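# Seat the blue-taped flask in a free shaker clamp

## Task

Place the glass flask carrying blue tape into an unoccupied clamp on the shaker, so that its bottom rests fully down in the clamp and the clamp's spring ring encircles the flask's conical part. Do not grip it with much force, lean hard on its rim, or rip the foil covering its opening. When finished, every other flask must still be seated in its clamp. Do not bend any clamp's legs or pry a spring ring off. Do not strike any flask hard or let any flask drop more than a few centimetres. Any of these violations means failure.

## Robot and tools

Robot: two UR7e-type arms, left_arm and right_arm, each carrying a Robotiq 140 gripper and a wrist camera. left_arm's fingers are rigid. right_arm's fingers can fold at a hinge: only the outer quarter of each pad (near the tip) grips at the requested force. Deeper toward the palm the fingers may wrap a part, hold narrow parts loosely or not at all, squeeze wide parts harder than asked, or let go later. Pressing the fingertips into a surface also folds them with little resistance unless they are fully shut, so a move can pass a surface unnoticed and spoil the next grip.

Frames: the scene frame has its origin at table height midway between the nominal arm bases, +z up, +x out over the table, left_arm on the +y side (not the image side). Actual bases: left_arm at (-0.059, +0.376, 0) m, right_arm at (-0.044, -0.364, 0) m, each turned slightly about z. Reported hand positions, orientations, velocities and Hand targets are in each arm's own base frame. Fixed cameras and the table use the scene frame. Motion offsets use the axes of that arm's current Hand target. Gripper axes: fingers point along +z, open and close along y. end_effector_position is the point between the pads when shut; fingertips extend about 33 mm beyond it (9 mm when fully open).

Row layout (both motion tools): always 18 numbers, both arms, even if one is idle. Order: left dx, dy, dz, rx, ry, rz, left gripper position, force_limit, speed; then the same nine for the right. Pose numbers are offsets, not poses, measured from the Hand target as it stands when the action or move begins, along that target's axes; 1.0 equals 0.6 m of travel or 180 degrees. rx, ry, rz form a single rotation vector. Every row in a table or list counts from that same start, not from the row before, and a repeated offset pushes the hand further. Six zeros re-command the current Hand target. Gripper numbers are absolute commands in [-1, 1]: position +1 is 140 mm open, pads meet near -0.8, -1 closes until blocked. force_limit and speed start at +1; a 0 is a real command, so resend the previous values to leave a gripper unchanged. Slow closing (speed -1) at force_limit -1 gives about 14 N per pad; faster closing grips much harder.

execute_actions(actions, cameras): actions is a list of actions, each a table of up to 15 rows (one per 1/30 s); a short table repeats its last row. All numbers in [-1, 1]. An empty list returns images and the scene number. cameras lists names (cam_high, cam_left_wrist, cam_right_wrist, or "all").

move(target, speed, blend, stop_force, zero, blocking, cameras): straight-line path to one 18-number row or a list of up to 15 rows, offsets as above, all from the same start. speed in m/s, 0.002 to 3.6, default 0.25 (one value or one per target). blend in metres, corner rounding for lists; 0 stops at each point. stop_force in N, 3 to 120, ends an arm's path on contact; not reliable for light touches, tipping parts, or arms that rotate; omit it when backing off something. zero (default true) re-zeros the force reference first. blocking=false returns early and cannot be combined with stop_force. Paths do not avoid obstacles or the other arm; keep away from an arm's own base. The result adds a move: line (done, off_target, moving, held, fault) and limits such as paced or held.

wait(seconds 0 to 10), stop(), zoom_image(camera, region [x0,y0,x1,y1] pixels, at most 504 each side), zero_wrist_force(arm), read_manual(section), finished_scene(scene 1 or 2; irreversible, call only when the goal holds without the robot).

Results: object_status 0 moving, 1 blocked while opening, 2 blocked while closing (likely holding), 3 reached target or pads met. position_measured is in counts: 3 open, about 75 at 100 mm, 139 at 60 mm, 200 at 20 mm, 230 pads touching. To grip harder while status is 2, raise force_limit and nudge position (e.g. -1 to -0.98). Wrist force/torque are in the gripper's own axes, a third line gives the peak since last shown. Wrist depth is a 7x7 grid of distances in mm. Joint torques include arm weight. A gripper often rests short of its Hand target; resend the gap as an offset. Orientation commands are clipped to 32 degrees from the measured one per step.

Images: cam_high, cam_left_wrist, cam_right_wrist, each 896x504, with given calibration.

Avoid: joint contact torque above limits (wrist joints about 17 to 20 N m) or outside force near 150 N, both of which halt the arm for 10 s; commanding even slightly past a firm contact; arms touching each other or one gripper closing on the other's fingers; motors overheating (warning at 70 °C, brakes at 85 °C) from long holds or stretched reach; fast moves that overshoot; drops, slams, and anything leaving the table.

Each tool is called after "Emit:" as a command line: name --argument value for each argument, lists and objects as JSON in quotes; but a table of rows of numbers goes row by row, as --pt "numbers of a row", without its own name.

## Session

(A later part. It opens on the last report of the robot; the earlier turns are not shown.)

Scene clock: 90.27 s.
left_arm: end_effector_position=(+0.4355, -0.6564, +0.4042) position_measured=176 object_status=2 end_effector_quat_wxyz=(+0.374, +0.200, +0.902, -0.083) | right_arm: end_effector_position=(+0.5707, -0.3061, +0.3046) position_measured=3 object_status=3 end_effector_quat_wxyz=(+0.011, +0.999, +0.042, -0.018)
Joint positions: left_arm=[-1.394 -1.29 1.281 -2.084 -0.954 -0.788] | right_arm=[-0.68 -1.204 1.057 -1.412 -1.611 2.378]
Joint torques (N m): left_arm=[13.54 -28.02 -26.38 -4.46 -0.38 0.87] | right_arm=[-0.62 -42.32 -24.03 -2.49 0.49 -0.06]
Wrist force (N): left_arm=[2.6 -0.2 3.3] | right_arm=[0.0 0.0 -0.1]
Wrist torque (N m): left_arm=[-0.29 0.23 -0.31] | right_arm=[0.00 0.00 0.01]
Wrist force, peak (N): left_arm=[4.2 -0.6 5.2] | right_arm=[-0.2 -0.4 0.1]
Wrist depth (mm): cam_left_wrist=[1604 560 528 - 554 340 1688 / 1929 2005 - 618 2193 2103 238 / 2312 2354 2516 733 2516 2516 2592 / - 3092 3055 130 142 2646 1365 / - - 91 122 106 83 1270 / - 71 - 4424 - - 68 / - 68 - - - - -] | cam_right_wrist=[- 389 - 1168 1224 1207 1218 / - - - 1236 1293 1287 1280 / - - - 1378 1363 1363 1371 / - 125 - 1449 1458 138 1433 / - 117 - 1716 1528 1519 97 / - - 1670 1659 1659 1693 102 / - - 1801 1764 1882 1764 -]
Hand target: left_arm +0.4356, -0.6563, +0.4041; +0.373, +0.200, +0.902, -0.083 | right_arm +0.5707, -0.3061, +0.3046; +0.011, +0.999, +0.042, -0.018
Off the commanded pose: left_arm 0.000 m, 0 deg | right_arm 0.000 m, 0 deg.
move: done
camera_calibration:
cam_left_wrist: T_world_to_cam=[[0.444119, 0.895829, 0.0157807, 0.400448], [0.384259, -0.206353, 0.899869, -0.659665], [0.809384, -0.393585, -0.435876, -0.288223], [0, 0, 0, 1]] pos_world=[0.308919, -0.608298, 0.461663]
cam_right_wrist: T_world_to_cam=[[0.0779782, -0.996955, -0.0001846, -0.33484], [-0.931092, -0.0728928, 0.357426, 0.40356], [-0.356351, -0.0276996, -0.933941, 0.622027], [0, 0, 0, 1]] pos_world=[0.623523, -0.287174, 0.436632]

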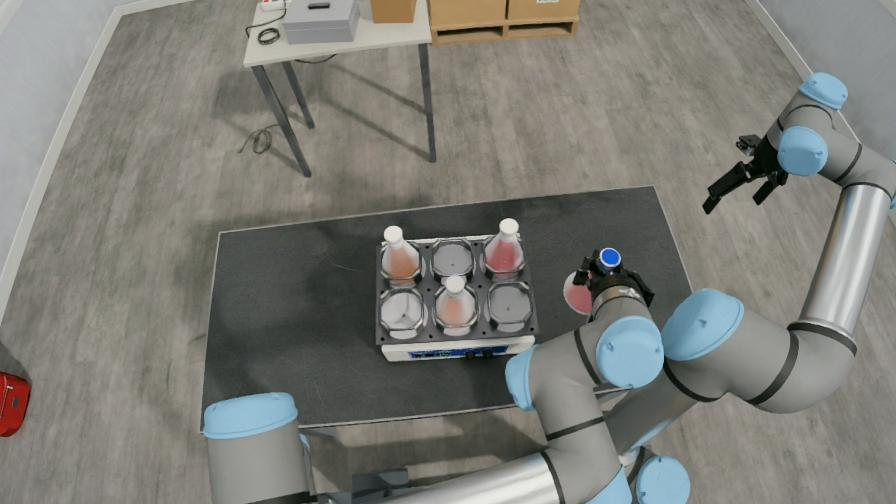

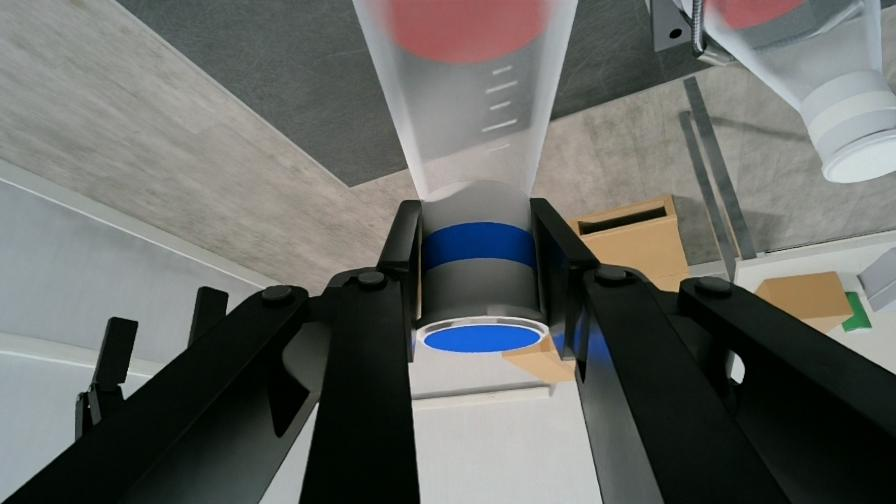

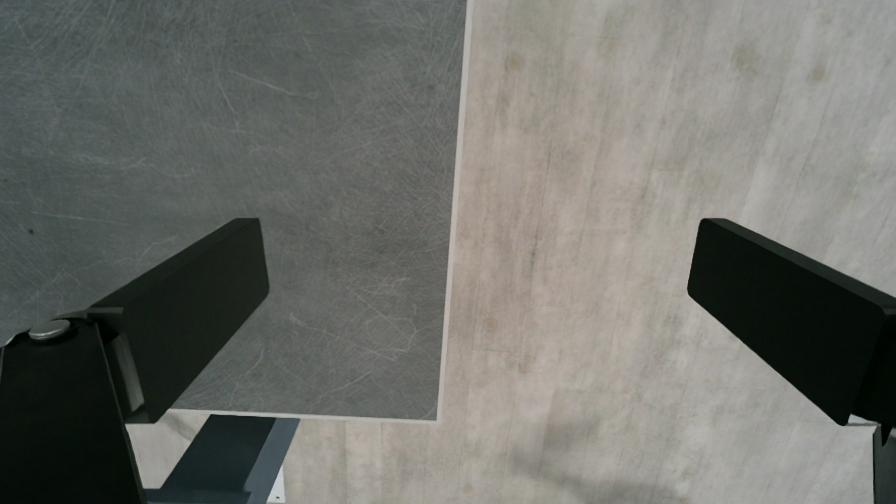

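Emit:
move --target '[0.0893,0.2388,-0.0447,0,0,0,-1,-0.05,-1,0,0,0,0,0,0,1,1,1]' --speed 0.1 --cameras '["cam_high","cam_left_wrist"]'

Emit:
zoom_image --camera "cam_high" --region '[410, 220, 590, 370]'

Scene clock: 104.97 s.
left_arm: end_effector_position=(+0.4446, -0.5024, +0.3853) position_measured=176 object_status=2 end_effector_quat_wxyz=(+0.373, +0.200, +0.902, -0.083) | right_arm: end_effector_position=(+0.5707, -0.3061, +0.3046) position_measured=3 object_status=3 end_effector_quat_wxyz=(+0.011, +0.999, +0.042, -0.018)
Joint positions: left_arm=[-1.314 -1.609 1.7 -2.229 -0.996 -0.706] | right_arm=[-0.68 -1.204 1.057 -1.412 -1.611 2.378]
Joint torques (N m): left_arm=[-11.47 -17.27 -27.6 -1.49 3.64 -0.88] | right_arm=[-0.51 -42.79 -23.97 -2.55 0.47 0]
Wrist force (N): left_arm=[2.8 -0.6 3.6] | right_arm=[-0.1 -0.1 -0.1]
Wrist torque (N m): left_arm=[-0.33 0.18 -0.51] | right_arm=[-0.03 0.02 0.00]
Wrist force, peak (N): left_arm=[2.6 -2.6 4.5] | right_arm=[-0.3 -0.2 -0.3]
Wrist depth (mm): cam_left_wrist=[523 510 530 - 337 342 317 / 1959 - - 370 377 2053 2005 / 2444 2333 757 2251 2251 2491 2444 / - 3019 3055 125 142 2851 1323 / 2212 - 92 122 106 83 1228 / - 71 - - - - 68 / - 68 - - - - -] | cam_right_wrist=[- 382 - 400 1230 1212 1224 / - - - 1242 1300 1287 1314 / - - - 1341 1378 1393 1371 / - 125 - 1401 1441 138 1433 / - 117 - 1586 1670 145 97 / - - - 1627 1547 1681 102 / - 1716 1617 1814 1801 1828 -]
Hand target: left_arm +0.4445, -0.5025, +0.3852; +0.373, +0.200, +0.902, -0.083 | right_arm +0.5707, -0.3061, +0.3046; +0.011, +0.999, +0.042, -0.018
Off the commanded pose: left_arm 0.000 m, 0 deg | right_arm 0.000 m, 0 deg.
move: done
camera_calibration:
cam_left_wrist: T_world_to_cam=[[0.443996, 0.895891, 0.0156985, 0.258942], [0.384334, -0.20624, 0.899863, -0.614367], [0.809417, -0.393502, -0.435891, -0.24322], [0, 0, 0, 1]] pos_world=[0.318019, -0.454399, 0.442764]
Images, in order (width x height): cam_high 896x504, cam_left_wrist 896x504.

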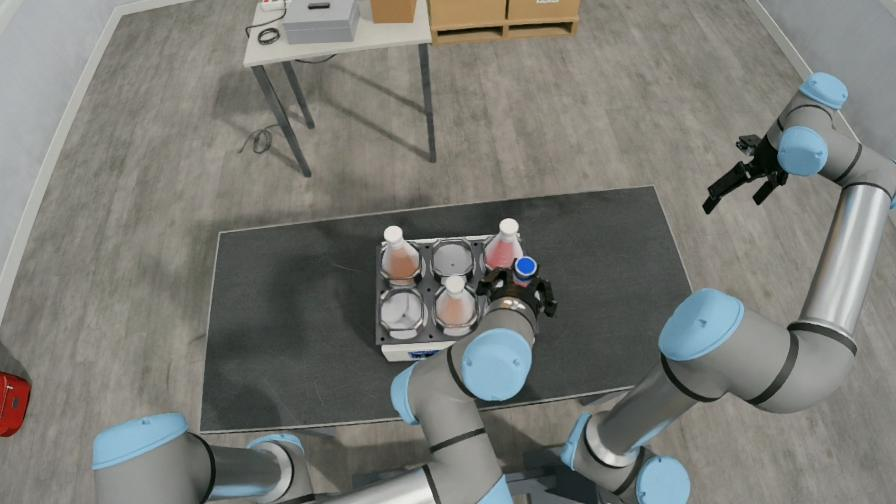

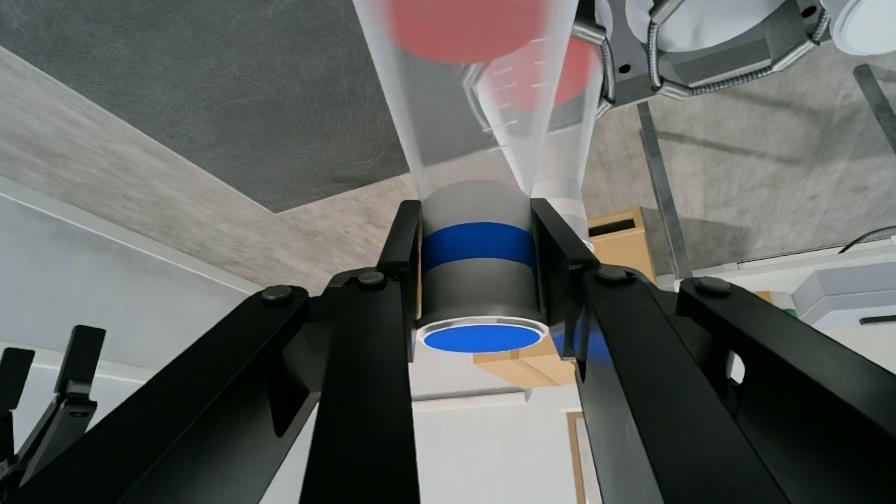

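Scaled by 2.800 from the camera's 896x504 image, which has a finer 1280x720 frame.

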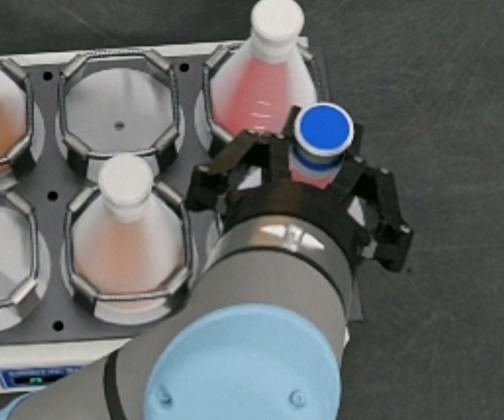

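Emit:
move --target '[0,0,0,0,0,0,-1,-0.05,-1,0.019,-0.5847,-0.121,0.5137,0.3562,-0.3312,1,1,1]' --speed 0.35 --cameras '["cam_high","cam_right_wrist"]'

Scene clock: 111.80 s.
left_arm: end_effector_position=(+0.4445, -0.5025, +0.3852) position_measured=176 object_status=2 end_effector_quat_wxyz=(+0.373, +0.200, +0.902, -0.083) | right_arm: end_effector_position=(+0.5550, +0.0460, +0.3695) position_measured=3 object_status=3 end_effector_quat_wxyz=(+0.672, -0.441, -0.431, -0.411) end_effector_velocity=(+0.000, +0.000, +0.000) end_effector_angular_velocity=(+0.001, -0.005, +0.000)
Joint positions: left_arm=[-1.314 -1.609 1.7 -2.229 -0.995 -0.706] | right_arm=[-0.58 -0.776 0.958 0.148 -0.833 0.021]
Joint velocities: left_arm=[within noise] | right_arm=[0 0 0 0 -0.001 -0.005]
Joint torques (N m): left_arm=[-12.71 -12.83 -26.3 -1.43 3.11 0.08] | right_arm=[2.63 -60.84 -13.41 3.76 1.81 -1.8]
Wrist force (N): left_arm=[2.3 -0.6 3.7] | right_arm=[0.7 -0.1 1.4]
Wrist torque (N m): left_arm=[-0.35 0.27 -0.51] | right_arm=[0.20 -0.03 0.06]
Wrist force, peak (N): left_arm=[2.8 -0.4 4.1] | right_arm=[0.1 0.9 2.7]
Wrist depth (mm): cam_left_wrist=[518 488 - 233 337 354 317 / 1915 - - 600 374 1959 1974 / 2516 2516 - 2312 2333 2516 2516 / 2950 3092 3333 126 142 2984 1337 / 2592 - 92 120 106 83 1205 / - 71 - 4073 - - 68 / - 68 - - - - -] | cam_right_wrist=[- 456 3275 - - 2473 2449 / - 425 941 2712 3039 3039 - / - 442 405 - 2834 - 2627 / - 125 350 - 573 135 2712 / - 117 945 - 495 - 97 / - 2967 934 390 432 - 102 / - 2802 2741 407 313 447 -]
Hand target: left_arm +0.4445, -0.5025, +0.3852; +0.373, +0.200, +0.902, -0.083 | right_arm +0.5550, +0.0460, +0.3695; +0.672, -0.441, -0.431, -0.411
Off the commanded pose: left_arm 0.000 m, 0 deg | right_arm 0.000 m, 0 deg.
move: done
camera_calibration:
cam_right_wrist: T_world_to_cam=[[0.925667, 0.294298, -0.237761, -0.424678], [-0.203529, -0.142401, -0.968658, 0.480861], [-0.318931, 0.945045, -0.0719175, 0.302852], [0, 0, 0, 1]] pos_world=[0.587568, -0.0927521, 0.386598]
Images, in order (width x height): cam_high 896x504, cam_right_wrist 896x504.

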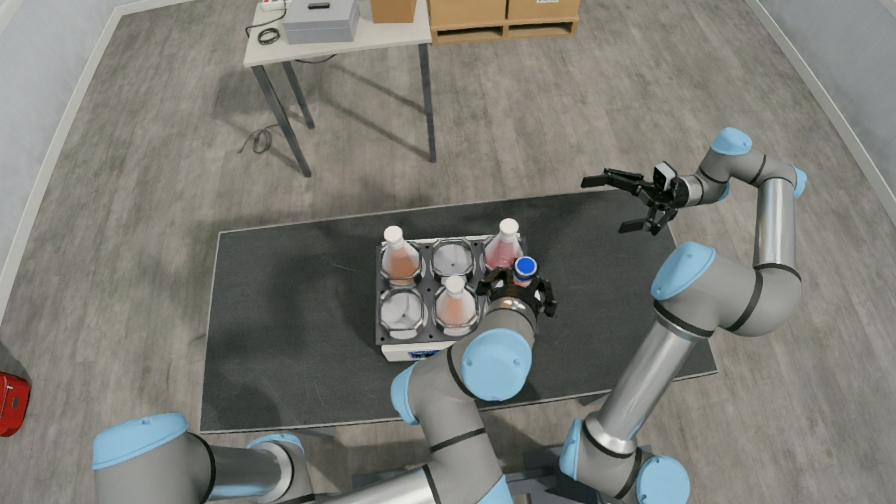

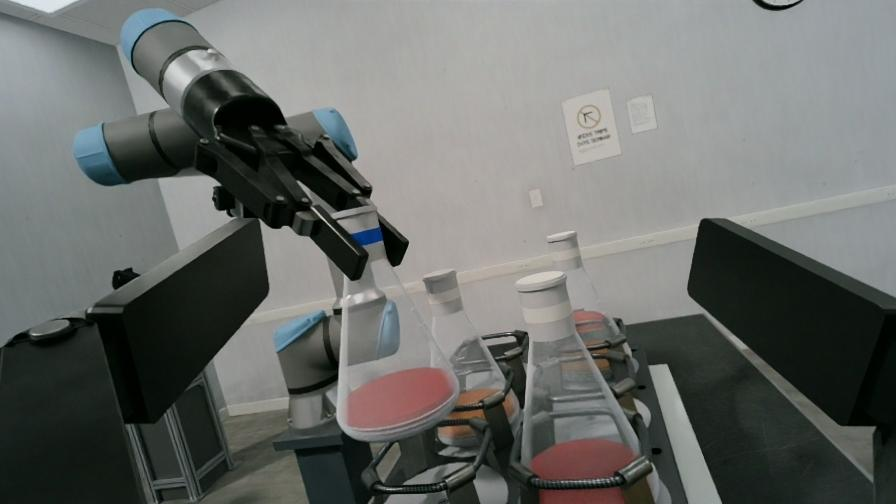

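Emit:
zoom_image --camera "cam_right_wrist" --region '[310, 190, 530, 504]'

Emit:
zoom_image --camera "cam_right_wrist" --region '[320, 360, 520, 504]'

Scaled by 1.605 from the camera's 896x504 image, which has a finer 1280x720 frame.

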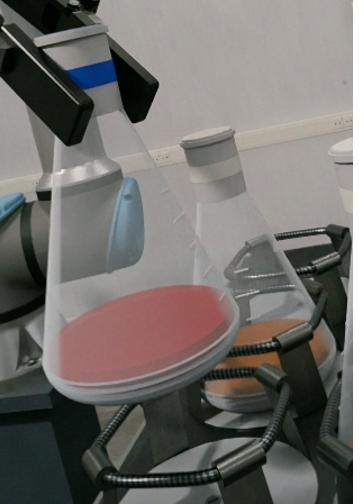

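Scaled by 2.520 from the camera's 896x504 image, which has a finer 1280x720 frame.

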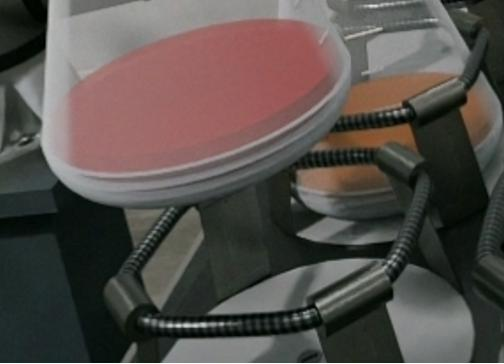

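Emit:
move --target '[0.0067,0.0087,0.0217,0,-0.011,0,-1,-0.05,-1,0,0,0,0,0,0,1,1,1]' --speed 0.06 --cameras '["cam_high","cam_right_wrist"]'

Emit:
zoom_image --camera "cam_right_wrist" --region '[310, 190, 530, 504]'

Emit:
zoom_image --camera "cam_right_wrist" --region '[320, 360, 520, 504]'

Scene clock: 122.87 s.
left_arm: end_effector_position=(+0.4526, -0.5004, +0.3731) position_measured=176 object_status=2 end_effector_quat_wxyz=(+0.389, +0.198, +0.896, -0.086) | right_arm: end_effector_position=(+0.5550, +0.0460, +0.3695) position_measured=3 object_status=3 end_effector_quat_wxyz=(+0.672, -0.441, -0.431, -0.411)
Joint positions: left_arm=[-1.309 -1.607 1.757 -2.322 -0.976 -0.683] | right_arm=[-0.58 -0.776 0.958 0.149 -0.833 0.021]
Joint torques (N m): left_arm=[1.63 -22.9 -33.19 -2.42 -0.41 -0.8] | right_arm=[4.44 -67.92 -10.59 3.64 2.01 -0.61]
Wrist force (N): left_arm=[2.6 -0.6 3.6] | right_arm=[0.8 -0.3 1.6]
Wrist torque (N m): left_arm=[-0.37 0.24 -0.51] | right_arm=[0.15 -0.05 0.06]
Wrist force, peak (N): left_arm=[3.0 -0.4 4.5] | right_arm=[0.7 -0.3 1.8]
Wrist depth (mm): cam_left_wrist=[511 513 518 - 324 335 295 / 1959 614 608 346 615 2053 2070 / 2376 2592 778 742 2354 2541 2516 / 2516 2851 - 125 136 3019 1258 / 511 - 92 120 106 83 1290 / - 71 - - - - 68 / - 68 - - - - -] | cam_right_wrist=[- - - - 2834 - - / - 436 852 2933 3076 - - / 539 553 415 3114 3233 - - / - 126 351 3039 3114 135 - / - 117 955 - 333 - 97 / - 2834 966 - 446 - 101 / - 2683 970 411 320 383 -]
Hand target: left_arm +0.4525, -0.5004, +0.3731; +0.389, +0.198, +0.895, -0.086 | right_arm +0.5550, +0.0460, +0.3695; +0.672, -0.441, -0.431, -0.411
Off the commanded pose: left_arm 0.000 m, 0 deg | right_arm 0.000 m, 0 deg.
move: done
camera_calibration:
cam_right_wrist: T_world_to_cam=[[0.925683, 0.294339, -0.237644, -0.424759], [-0.203446, -0.142276, -0.968694, 0.480851], [-0.318935, 0.945051, -0.0718199, 0.302722], [0, 0, 0, 1]] pos_world=[0.587568, -0.0926518, 0.386598]
Images, in order (width x height): cam_high 896x504, cam_right_wrist 896x504.

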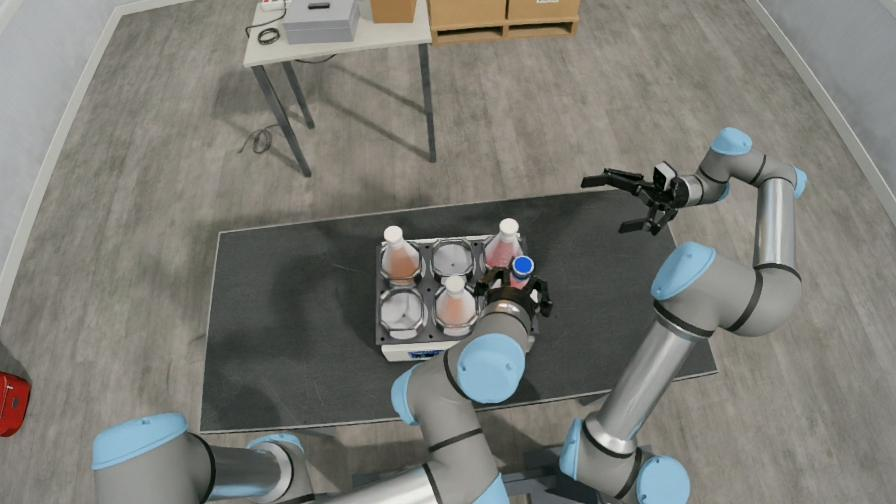

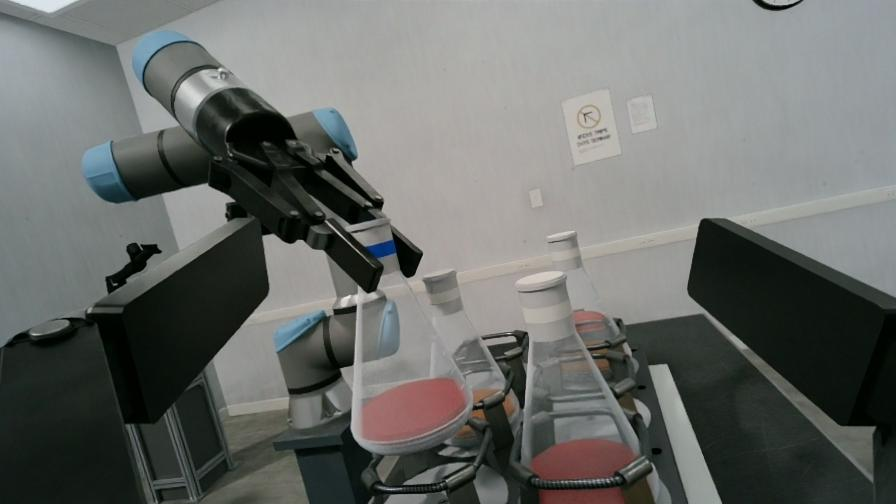

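Scaled by 1.605 from the camera's 896x504 image, which has a finer 1280x720 frame.

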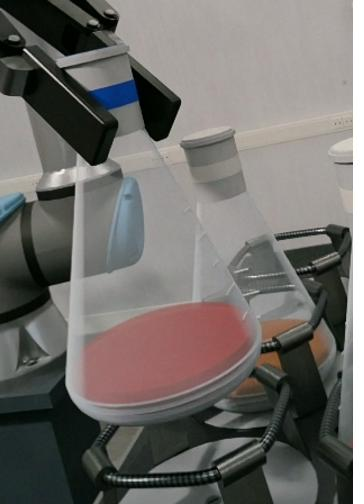

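Scaled by 2.520 from the camera's 896x504 image, which has a finer 1280x720 frame.

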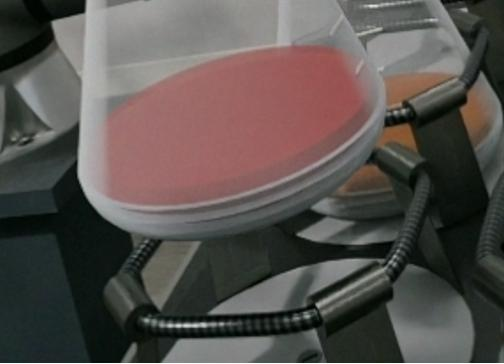

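Emit:
move --pt "-0.003 0.002 0.0033 0 0 0 -1 -0.05 -1 0 0 0 0 0 0 1 1 1" --pt "0.0457 0.002 0.0488 0 0 0 -1 -0.05 -1 0 0 0 0 0 0 1 1 1" --speed 0.025 --stop_force 8 --cameras '["cam_right_wrist"]'

Emit:
zoom_image --camera "cam_right_wrist" --region '[310, 190, 530, 504]'

Emit:
zoom_image --camera "cam_right_wrist" --region '[320, 360, 520, 504]'

Scene clock: 131.33 s.
left_arm: end_effector_position=(+0.4554, -0.5005, +0.3473) position_measured=177 object_status=2 end_effector_quat_wxyz=(+0.389, +0.198, +0.895, -0.086) | right_arm: end_effector_position=(+0.5550, +0.0460, +0.3695) position_measured=3 object_status=3 end_effector_quat_wxyz=(+0.672, -0.441, -0.431, -0.411)
Joint positions: left_arm=[-1.303 -1.592 1.809 -2.394 -0.98 -0.677] | right_arm=[-0.58 -0.776 0.958 0.149 -0.833 0.021]
Joint torques (N m): left_arm=[-3.39 -38.76 -21.31 -5.71 -0.46 0.39] | right_arm=[-0.61 -65.66 -10.77 1.16 1.95 1.66]
Wrist force (N): left_arm=[1.7 -0.7 2.9] | right_arm=[0.5 -0.1 1.7]
Wrist torque (N m): left_arm=[-0.37 0.20 -0.54] | right_arm=[0.21 0.00 0.06]
Wrist force, peak (N): left_arm=[3.6 -0.7 3.9] | right_arm=[0.6 -0.3 1.8]
Wrist depth (mm): cam_left_wrist=[489 470 459 - 283 311 288 / 1989 551 638 538 329 1584 2103 / 2251 2467 701 656 2491 2541 2491 / - 3333 3208 131 140 3055 1330 / - - 89 124 92 82 1222 / - 71 - 3774 - - 68 / - 68 - 4010 - - -] | cam_right_wrist=[- - - 3655 - - - / - 454 888 - - 2741 2425 / - 553 436 - - 2600 2683 / - 125 361 502 558 135 - / - 117 970 - 339 - 97 / - 4003 970 544 463 - 101 / - 2655 989 345 324 370 -]
Hand target: left_arm +0.4555, -0.5005, +0.3473; +0.389, +0.198, +0.895, -0.086 (not the last commanded pose) | right_arm +0.5550, +0.0460, +0.3695; +0.672, -0.441, -0.431, -0.411
Off the commanded pose: left_arm 0.014 m, 0 deg | right_arm 0.000 m, 0 deg.
move: contact (left_arm); path passed 1 of 2 targets
camera_calibration:
cam_right_wrist: T_world_to_cam=[[0.925683, 0.294339, -0.237644, -0.424759], [-0.203446, -0.142276, -0.968694, 0.480851], [-0.318935, 0.945051, -0.0718199, 0.302722], [0, 0, 0, 1]] pos_world=[0.587568, -0.0926518, 0.386598]
Images, in order (width x height): cam_right_wrist 896x504.

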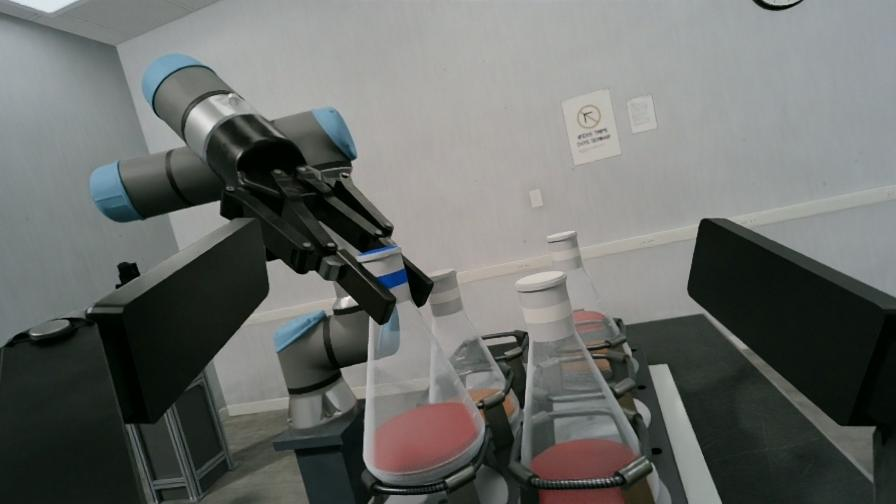

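Scaled by 1.605 from the camera's 896x504 image, which has a finer 1280x720 frame.

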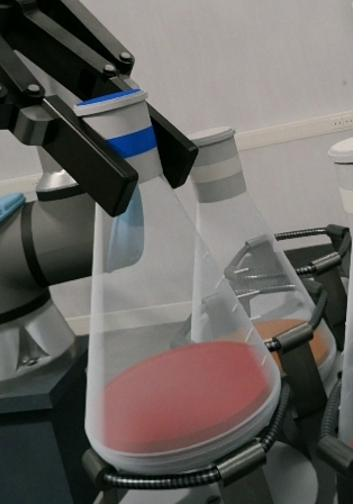

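Scaled by 2.520 from the camera's 896x504 image, which has a finer 1280x720 frame.

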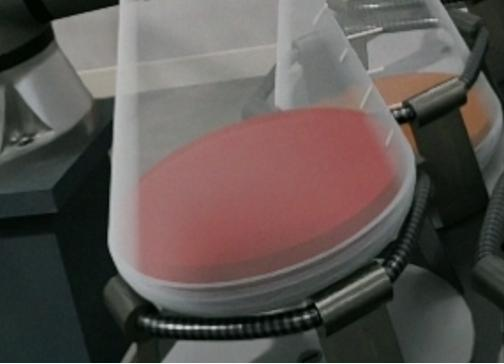

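Emit:
move --pt "-0.0015 0.001 0.0017 0 0 0 -1 -0.05 -1 0 0 0 0 0 0 1 1 1" --pt "0.035 0.001 0.0358 0 0 0 -1 -0.05 -1 0 0 0 0 0 0 1 1 1" --speed 0.02 --stop_force 28 --cameras '["cam_right_wrist","cam_left_wrist"]'

Emit:
zoom_image --camera "cam_right_wrist" --region '[310, 190, 530, 504]'

Emit:
zoom_image --camera "cam_right_wrist" --region '[320, 360, 520, 504]'

Scene clock: 137.07 s.
left_arm: end_effector_position=(+0.4570, -0.5005, +0.3308) position_measured=178 object_status=2 end_effector_quat_wxyz=(+0.389, +0.198, +0.895, -0.086) | right_arm: end_effector_position=(+0.5550, +0.0460, +0.3695) position_measured=3 object_status=3 end_effector_quat_wxyz=(+0.672, -0.441, -0.431, -0.411)
Joint positions: left_arm=[-1.3 -1.58 1.841 -2.44 -0.982 -0.674] | right_arm=[-0.58 -0.776 0.958 0.149 -0.833 0.021]
Joint torques (N m): left_arm=[-8.27 -28.81 -16.26 -0.99 -3.42 -0.17] | right_arm=[-3.87 -63.59 -10.42 1.18 1.93 1.82]
Wrist force (N): left_arm=[-12.3 0.8 -9.1] | right_arm=[0.8 -0.3 1.4]
Wrist torque (N m): left_arm=[-0.40 0.38 -0.48] | right_arm=[0.15 -0.05 0.06]
Wrist force, peak (N): left_arm=[-20.6 2.3 -18.5] | right_arm=[0.6 -0.3 1.9]
Wrist depth (mm): cam_left_wrist=[473 475 468 - 268 291 283 / 595 574 574 354 324 1846 2070 / 2491 2491 3614 697 2619 2592 2673 / - 3290 3333 130 139 3055 1283 / - - 89 123 92 81 1216 / - 71 - - - - 68 / - 67 - - - - -] | cam_right_wrist=[- 3764 - - - - 2379 / - - - - 2741 - - / - 556 426 - 3408 - 2425 / - 126 368 3002 574 138 2193 / - 117 924 2933 345 - 97 / - - 966 545 434 - 101 / - 3152 2497 347 334 - -]
Hand target: left_arm +0.4570, -0.5005, +0.3308; +0.389, +0.198, +0.895, -0.086 (not the last commanded pose) | right_arm +0.5550, +0.0460, +0.3695; +0.672, -0.441, -0.431, -0.411
Off the commanded pose: left_arm 0.014 m, 0 deg | right_arm 0.000 m, 0 deg.
move: contact (left_arm); path passed 1 of 2 targets
camera_calibration:
cam_left_wrist: T_world_to_cam=[[0.443412, 0.896162, 0.016682, 0.25255], [0.355847, -0.193091, 0.914379, -0.554911], [0.822653, -0.399511, -0.404515, -0.295662], [0, 0, 0, 1]] pos_world=[0.328707, -0.451594, 0.383586]
cam_right_wrist: T_world_to_cam=[[0.925683, 0.294339, -0.237644, -0.424759], [-0.203446, -0.142276, -0.968694, 0.480851], [-0.318935, 0.945051, -0.0718199, 0.302722], [0, 0, 0, 1]] pos_world=[0.587568, -0.0926518, 0.386598]
Images, in order (width x height): cam_left_wrist 896x504, cam_right_wrist 896x504.

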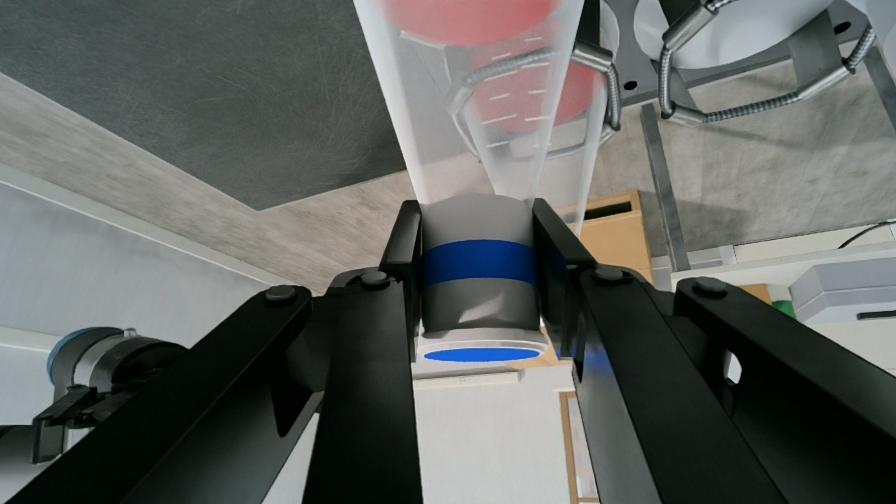

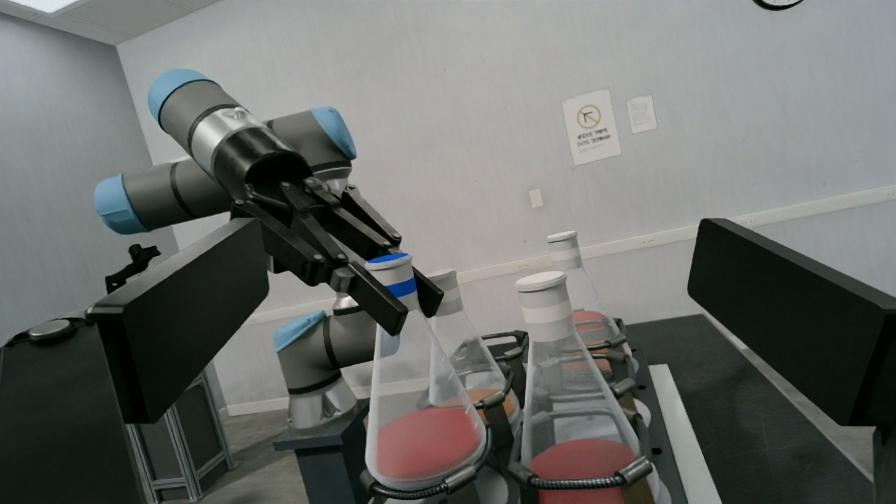

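Scaled by 1.605 from the camera's 896x504 image, which has a finer 1280x720 frame.

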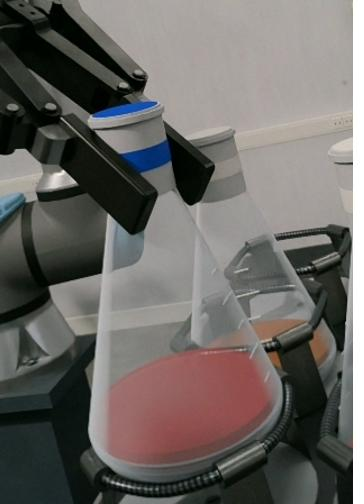

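Scaled by 2.520 from the camera's 896x504 image, which has a finer 1280x720 frame.

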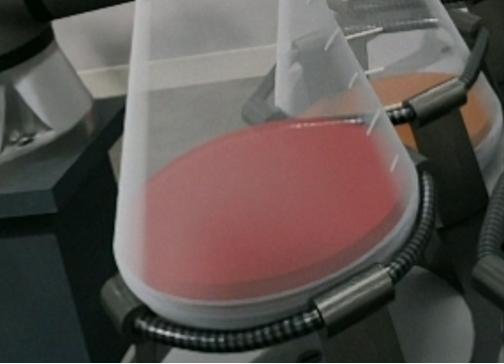

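Emit:
move --target '[0.0365,0,0.0341,0,0,0,-1,-0.05,-1,0,0,0,0,0,0,1,1,1]' --speed 0.02 --stop_force 35 --cameras '["cam_right_wrist","cam_left_wrist"]'

Emit:
zoom_image --camera "cam_right_wrist" --region '[310, 190, 530, 504]'

Scene clock: 140.63 s.
left_arm: end_effector_position=(+0.4570, -0.5006, +0.3246) position_measured=178 object_status=2 end_effector_quat_wxyz=(+0.389, +0.198, +0.895, -0.087) | right_arm: end_effector_position=(+0.5550, +0.0460, +0.3695) position_measured=3 object_status=3 end_effector_quat_wxyz=(+0.672, -0.441, -0.431, -0.411)
Joint positions: left_arm=[-1.3 -1.576 1.854 -2.458 -0.982 -0.674] | right_arm=[-0.58 -0.776 0.958 0.149 -0.833 0.021]
Joint torques (N m): left_arm=[-3.57 -14.15 2.8 10.63 -3.88 0.2] | right_arm=[-3.65 -62.31 -10.54 1.15 1.99 1.71]
Wrist force (N): left_arm=[-40.3 -4.6 -18.7] | right_arm=[0.6 -0.1 1.8]
Wrist torque (N m): left_arm=[-0.21 0.58 -0.56] | right_arm=[0.19 0.00 0.06]
Wrist force, peak (N): left_arm=[-50.6 -7.0 -29.6] | right_arm=[0.6 -0.1 1.8]
Wrist depth (mm): cam_left_wrist=[473 - 467 280 265 284 279 / 2037 - 574 354 315 1974 285 / 2421 3666 2950 692 2516 2730 3019 / - 3666 2851 127 2467 2646 1252 / 2619 - 89 119 117 82 1188 / - 71 - - - - 68 / - 67 - - - - -] | cam_right_wrist=[- - - - - - - / - 474 938 - 3233 2899 2802 / - 560 436 - - - 1868 / - 126 375 421 609 135 - / - 117 952 - 493 - 97 / - 3039 955 535 422 - 102 / - 2771 3233 352 323 379 -]
Hand target: left_arm +0.4570, -0.5005, +0.3245; +0.389, +0.198, +0.895, -0.086 (not the last commanded pose) | right_arm +0.5550, +0.0460, +0.3695; +0.672, -0.441, -0.431, -0.411
Off the commanded pose: left_arm 0.024 m, 0 deg | right_arm 0.000 m, 0 deg.
move: contact (left_arm)
camera_calibration:
cam_left_wrist: T_world_to_cam=[[0.443426, 0.896169, 0.015941, 0.253022], [0.35552, -0.192182, 0.914698, -0.548769], [0.822787, -0.399934, -0.403824, -0.298747], [0, 0, 0, 1]] pos_world=[0.328707, -0.451693, 0.377283]
cam_right_wrist: T_world_to_cam=[[0.925683, 0.294339, -0.237644, -0.424759], [-0.203446, -0.142276, -0.968694, 0.480851], [-0.318935, 0.945051, -0.0718199, 0.302722], [0, 0, 0, 1]] pos_world=[0.587568, -0.0926518, 0.386598]
Images, in order (width x height): cam_left_wrist 896x504, cam_right_wrist 896x504.

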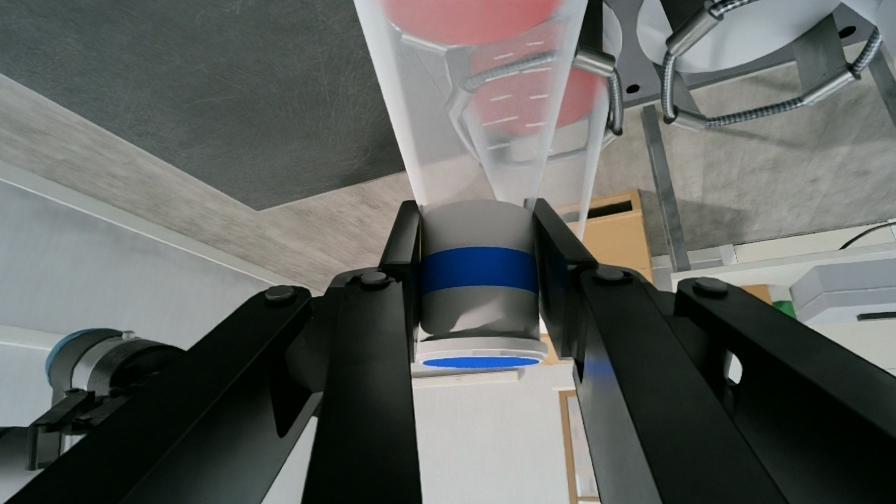

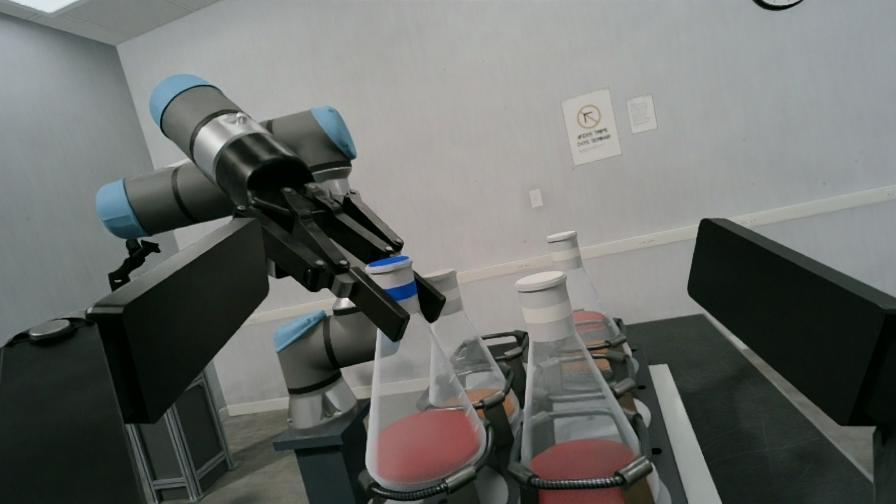

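Scaled by 1.605 from the camera's 896x504 image, which has a finer 1280x720 frame.

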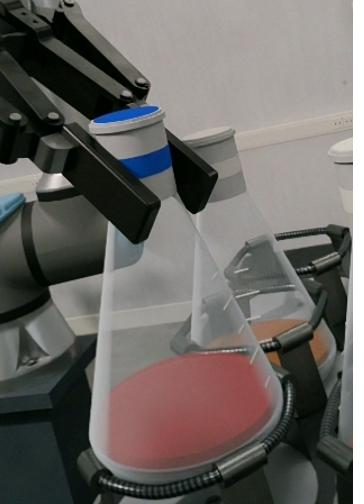

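Emit:
move --target '[0.0037,0.0133,0.0034,0.013,0,-0.014,-1,-0.05,-1,0,0,0,0,0,0,1,1,1]' --speed 0.03

Emit:
move --target '[0.0037,-0.0233,0.0034,-0.022,0,0.024,-1,-0.05,-1,0,0,0,0,0,0,1,1,1]' --speed 0.03 --cameras '["cam_right_wrist","cam_left_wrist"]'

Emit:
zoom_image --camera "cam_right_wrist" --region '[310, 190, 530, 504]'

Scene clock: 146.17 s.
left_arm: end_effector_position=(+0.4604, -0.4932, +0.3216) position_measured=178 object_status=2 end_effector_quat_wxyz=(+0.383, +0.186, +0.898, -0.113) | right_arm: end_effector_position=(+0.5550, +0.0460, +0.3695) position_measured=3 object_status=3 end_effector_quat_wxyz=(+0.672, -0.441, -0.431, -0.411)
Joint positions: left_arm=[-1.269 -1.592 1.889 -2.522 -1.032 -0.673] | right_arm=[-0.58 -0.776 0.958 0.149 -0.833 0.021]
Joint torques (N m): left_arm=[-5.16 9.34 0.93 11.61 -1.41 1.44] | right_arm=[-3.63 -60.08 -10.63 1.17 2.04 1.52]
Wrist force (N): left_arm=[-43.9 -13.2 -30.3] | right_arm=[0.5 -0.2 1.6]
Wrist torque (N m): left_arm=[-0.57 0.76 -0.41] | right_arm=[0.17 0.01 0.06]
Wrist force, peak (N): left_arm=[-44.0 -13.2 -30.5] | right_arm=[0.7 -0.4 1.8]
Wrist depth (mm): cam_left_wrist=[501 524 484 276 260 267 277 / 2193 610 582 324 313 313 280 / 2193 2759 2759 2592 2467 2516 2444 / 2730 3719 3719 127 134 2916 2950 / 451 - 89 121 117 82 1161 / - 71 - 4349 - - 68 / - 67 - - - - -] | cam_right_wrist=[- - - - 2834 - - / - 487 1029 - 2425 2933 2497 / - 571 436 3552 2834 - 2741 / - 126 382 3318 3076 135 2933 / - 117 934 3503 334 - 97 / - 2771 985 544 438 - 101 / - 2834 - 337 357 441 -]
Hand target: left_arm +0.4603, -0.4933, +0.3215; +0.383, +0.186, +0.898, -0.113 | right_arm +0.5550, +0.0460, +0.3695; +0.672, -0.441, -0.431, -0.411
Off the commanded pose: left_arm 0.000 m, 0 deg | right_arm 0.000 m, 0 deg.
move: done

Scene clock: 148.13 s.
left_arm: end_effector_position=(+0.4543, -0.5061, +0.3193) position_measured=178 object_status=2 end_effector_quat_wxyz=(+0.393, +0.207, +0.893, -0.067) | right_arm: end_effector_position=(+0.5550, +0.0460, +0.3695) position_measured=3 object_status=3 end_effector_quat_wxyz=(+0.672, -0.441, -0.431, -0.411)
Joint positions: left_arm=[-1.321 -1.558 1.843 -2.431 -0.947 -0.676] | right_arm=[-0.58 -0.776 0.958 0.149 -0.833 0.021]
Joint torques (N m): left_arm=[4.64 -12.08 -3.31 1.35 -8.57 -0.75] | right_arm=[-4.09 -60.09 -10.5 1.14 1.98 1.5]
Wrist force (N): left_arm=[-30.9 6.0 -11.2] | right_arm=[0.6 -0.2 1.6]
Wrist torque (N m): left_arm=[-0.70 0.54 -0.27] | right_arm=[0.18 0.00 0.06]
Wrist force, peak (N): left_arm=[-43.1 -13.1 -30.1] | right_arm=[0.8 -0.3 1.7]
Wrist depth (mm): cam_left_wrist=[449 - - 270 260 289 285 / - 555 - 304 321 1901 2271 / 2333 681 - 670 2673 2291 2730 / - 3564 3130 128 140 3290 1222 / 2541 - 89 120 117 82 1372 / - 71 - 3948 - - 68 / - 67 - - - - -] | cam_right_wrist=[- - 2967 - - - - / - 459 927 - 3408 2741 2741 / 2967 437 452 - 2425 3114 4585 / - 126 395 - 3002 135 2802 / - 117 941 353 539 - 97 / - 2741 966 475 439 - 102 / - 2712 2547 346 325 360 -]
Hand target: left_arm +0.4543, -0.5061, +0.3193; +0.393, +0.207, +0.893, -0.068 | right_arm +0.5550, +0.0460, +0.3695; +0.672, -0.441, -0.431, -0.411
Off the commanded pose: left_arm 0.000 m, 0 deg | right_arm 0.000 m, 0 deg.
move: done
camera_calibration:
cam_left_wrist: T_world_to_cam=[[0.443441, 0.894354, 0.0590926, 0.244568], [0.338949, -0.228361, 0.912669, -0.554149], [0.829743, -0.384685, -0.404405, -0.296147], [0, 0, 0, 1]] pos_world=[0.325103, -0.4592, 0.371539]
cam_right_wrist: T_world_to_cam=[[0.925683, 0.294339, -0.237644, -0.424759], [-0.203446, -0.142276, -0.968694, 0.480851], [-0.318935, 0.945051, -0.0718199, 0.302722], [0, 0, 0, 1]] pos_world=[0.587568, -0.0926518, 0.386598]
Images, in order (width x height): cam_left_wrist 896x504, cam_right_wrist 896x504.

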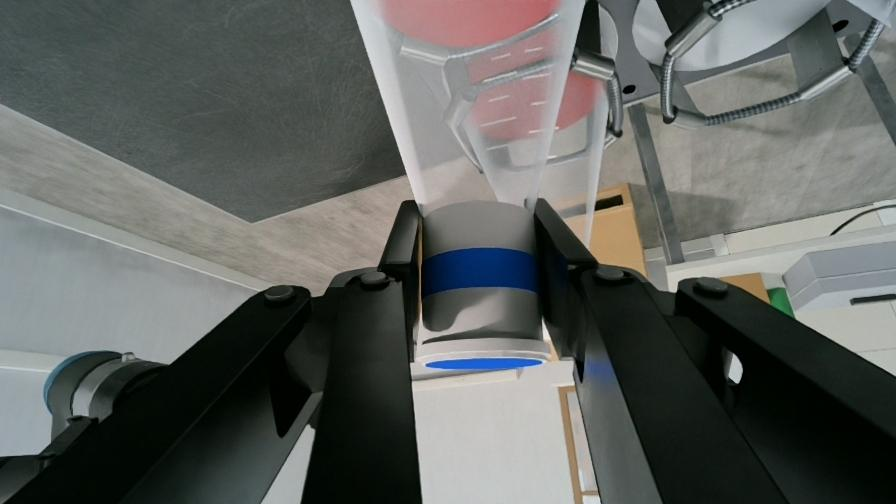

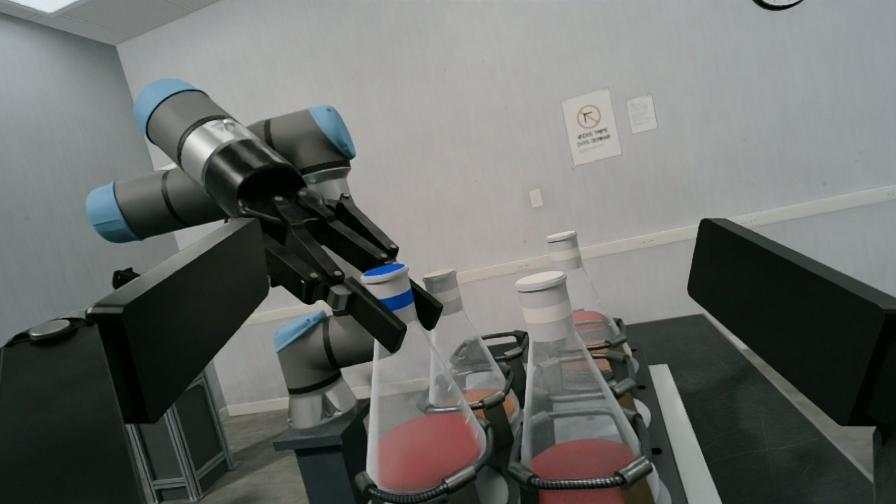

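Scaled by 1.605 from the camera's 896x504 image, which has a finer 1280x720 frame.

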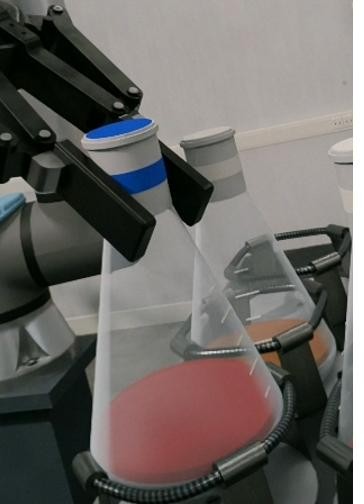

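Emit:
move --target '[0.0043,0.0217,0.004,0.02,0,-0.0215,-1,-0.05,-1,0,0,0,0,0,0,1,1,1]' --speed 0.03

Emit:
move --target '[0.0037,-0.019,0.0034,-0.018,0,0.0195,-1,-0.05,-1,0,0,0,0,0,0,1,1,1]' --speed 0.03 --cameras '["cam_right_wrist","cam_left_wrist"]'

Emit:
zoom_image --camera "cam_right_wrist" --region '[310, 190, 530, 504]'

Scene clock: 153.37 s.
left_arm: end_effector_position=(+0.4600, -0.4941, +0.3163) position_measured=178 object_status=2 end_effector_quat_wxyz=(+0.384, +0.189, +0.897, -0.109) end_effector_velocity=(+0.001, +0.001, +0.000) end_effector_angular_velocity=(+0.005, -0.001, +0.003) | right_arm: end_effector_position=(+0.5550, +0.0460, +0.3695) position_measured=3 object_status=3 end_effector_quat_wxyz=(+0.672, -0.441, -0.431, -0.411)
Joint positions: left_arm=[-1.273 -1.586 1.895 -2.528 -1.024 -0.671] | right_arm=[-0.58 -0.776 0.958 0.149 -0.833 0.021]
Joint velocities: left_arm=[0 0 -0.001 0.005 0.004 0] | right_arm=[within noise]
Joint torques (N m): left_arm=[-9.41 -13.29 -12.19 6.95 -0.63 1.91] | right_arm=[-4.29 -57.89 -11.15 1.1 1.98 1.35]
Wrist force (N): left_arm=[-28.0 -6.9 -5.8] | right_arm=[0.6 -0.1 1.6]
Wrist torque (N m): left_arm=[-0.38 0.38 -0.73] | right_arm=[0.21 -0.01 0.06]
Wrist force, peak (N): left_arm=[-59.0 -9.7 -12.9] | right_arm=[0.8 -0.1 1.7]
Wrist depth (mm): cam_left_wrist=[- 487 469 236 257 237 264 / 2156 - 560 335 304 316 279 / 2673 2820 699 677 2444 2467 2354 / 2592 3130 2883 128 141 3055 3019 / 491 - 89 119 117 82 1188 / - 71 - 140 - - 68 / - 68 - - - - -] | cam_right_wrist=[- - 3152 - - 2627 3002 / - 486 3152 3233 2834 - 2683 / 2802 565 446 3114 3821 2272 2379 / - 126 393 480 568 135 3233 / - 117 948 364 541 135 97 / - 3552 1001 541 426 - 101 / - 2771 2497 349 352 374 -]
Hand target: left_arm +0.4599, -0.4941, +0.3163; +0.384, +0.189, +0.897, -0.109 | right_arm +0.5550, +0.0460, +0.3695; +0.672, -0.441, -0.431, -0.411
Off the commanded pose: left_arm 0.000 m, 0 deg | right_arm 0.000 m, 0 deg.
move: done

Scene clock: 155.03 s.
left_arm: end_effector_position=(+0.4550, -0.5047, +0.3138) position_measured=178 object_status=2 end_effector_quat_wxyz=(+0.392, +0.205, +0.894, -0.071) | right_arm: end_effector_position=(+0.5550, +0.0460, +0.3695) position_measured=3 object_status=3 end_effector_quat_wxyz=(+0.672, -0.441, -0.431, -0.411)
Joint positions: left_arm=[-1.316 -1.558 1.859 -2.454 -0.955 -0.674] | right_arm=[-0.58 -0.776 0.958 0.149 -0.833 0.021]
Joint torques (N m): left_arm=[5.53 -13.18 -1.24 2.22 -8.55 -0.64] | right_arm=[-4 -56.57 -11.56 1.14 1.97 1.48]
Wrist force (N): left_arm=[-35.1 1.5 -5.8] | right_arm=[0.5 -0.4 1.5]
Wrist torque (N m): left_arm=[-0.61 0.40 -0.31] | right_arm=[0.14 0.01 0.06]
Wrist force, peak (N): left_arm=[-39.7 12.8 -14.8] | right_arm=[0.7 -0.2 1.7]
Wrist depth (mm): cam_left_wrist=[- 446 456 229 261 276 282 / 553 - 489 335 307 324 2156 / 2444 - - 638 2491 2701 2851 / 2398 2984 3515 126 136 3333 1222 / 2291 - 89 120 118 82 1290 / - 71 - 3888 - - 68 / - 68 - 3515 - - -] | cam_right_wrist=[- - - 2866 - - 2712 / - 470 3603 2712 3455 - - / - 443 450 2573 - - 2067 / - 126 401 3275 571 135 2212 / - 117 938 3603 330 - 97 / - 4003 952 472 440 - 102 / - 2834 2967 349 318 375 -]
Hand target: left_arm +0.4550, -0.5046, +0.3139; +0.392, +0.205, +0.894, -0.072 | right_arm +0.5550, +0.0460, +0.3695; +0.672, -0.441, -0.431, -0.411
Off the commanded pose: left_arm 0.000 m, 0 deg | right_arm 0.000 m, 0 deg.
move: done
camera_calibration:
cam_left_wrist: T_world_to_cam=[[0.443881, 0.894677, 0.0502163, 0.246039], [0.342328, -0.221097, 0.913197, -0.547073], [0.828119, -0.388161, -0.404413, -0.299399], [0, 0, 0, 1]] pos_world=[0.326004, -0.457296, 0.366149]
cam_right_wrist: T_world_to_cam=[[0.925683, 0.294339, -0.237644, -0.424759], [-0.203446, -0.142276, -0.968694, 0.480851], [-0.318935, 0.945051, -0.0718199, 0.302722], [0, 0, 0, 1]] pos_world=[0.587568, -0.0926518, 0.386598]
Images, in order (width x height): cam_left_wrist 896x504, cam_right_wrist 896x504.

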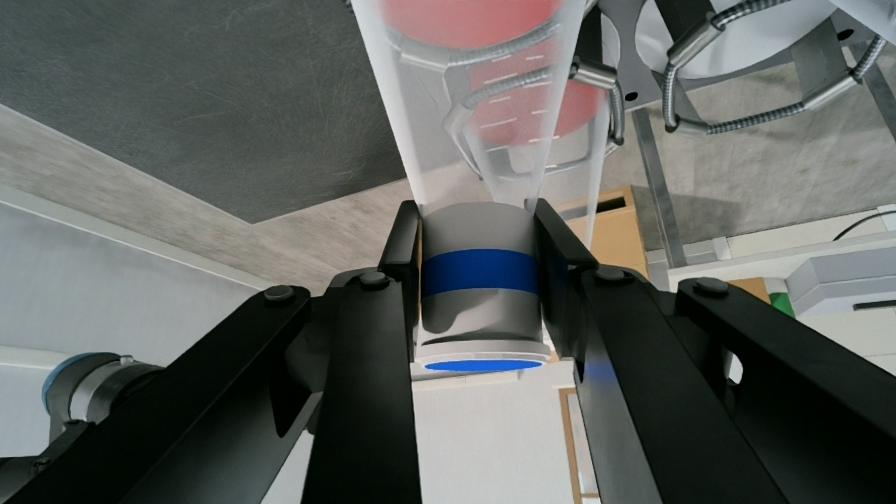

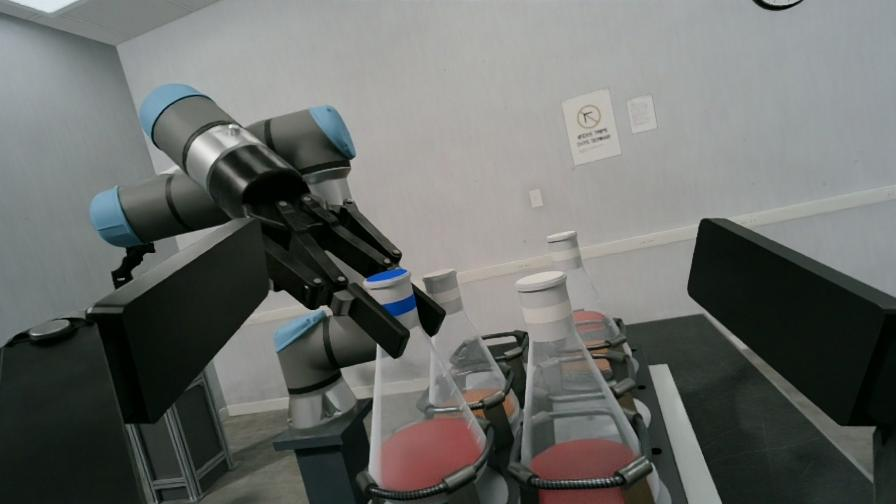

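Scaled by 1.605 from the camera's 896x504 image, which has a finer 1280x720 frame.

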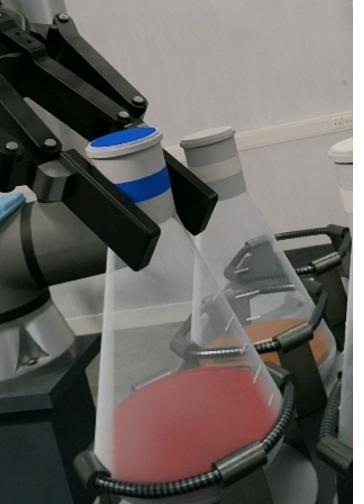

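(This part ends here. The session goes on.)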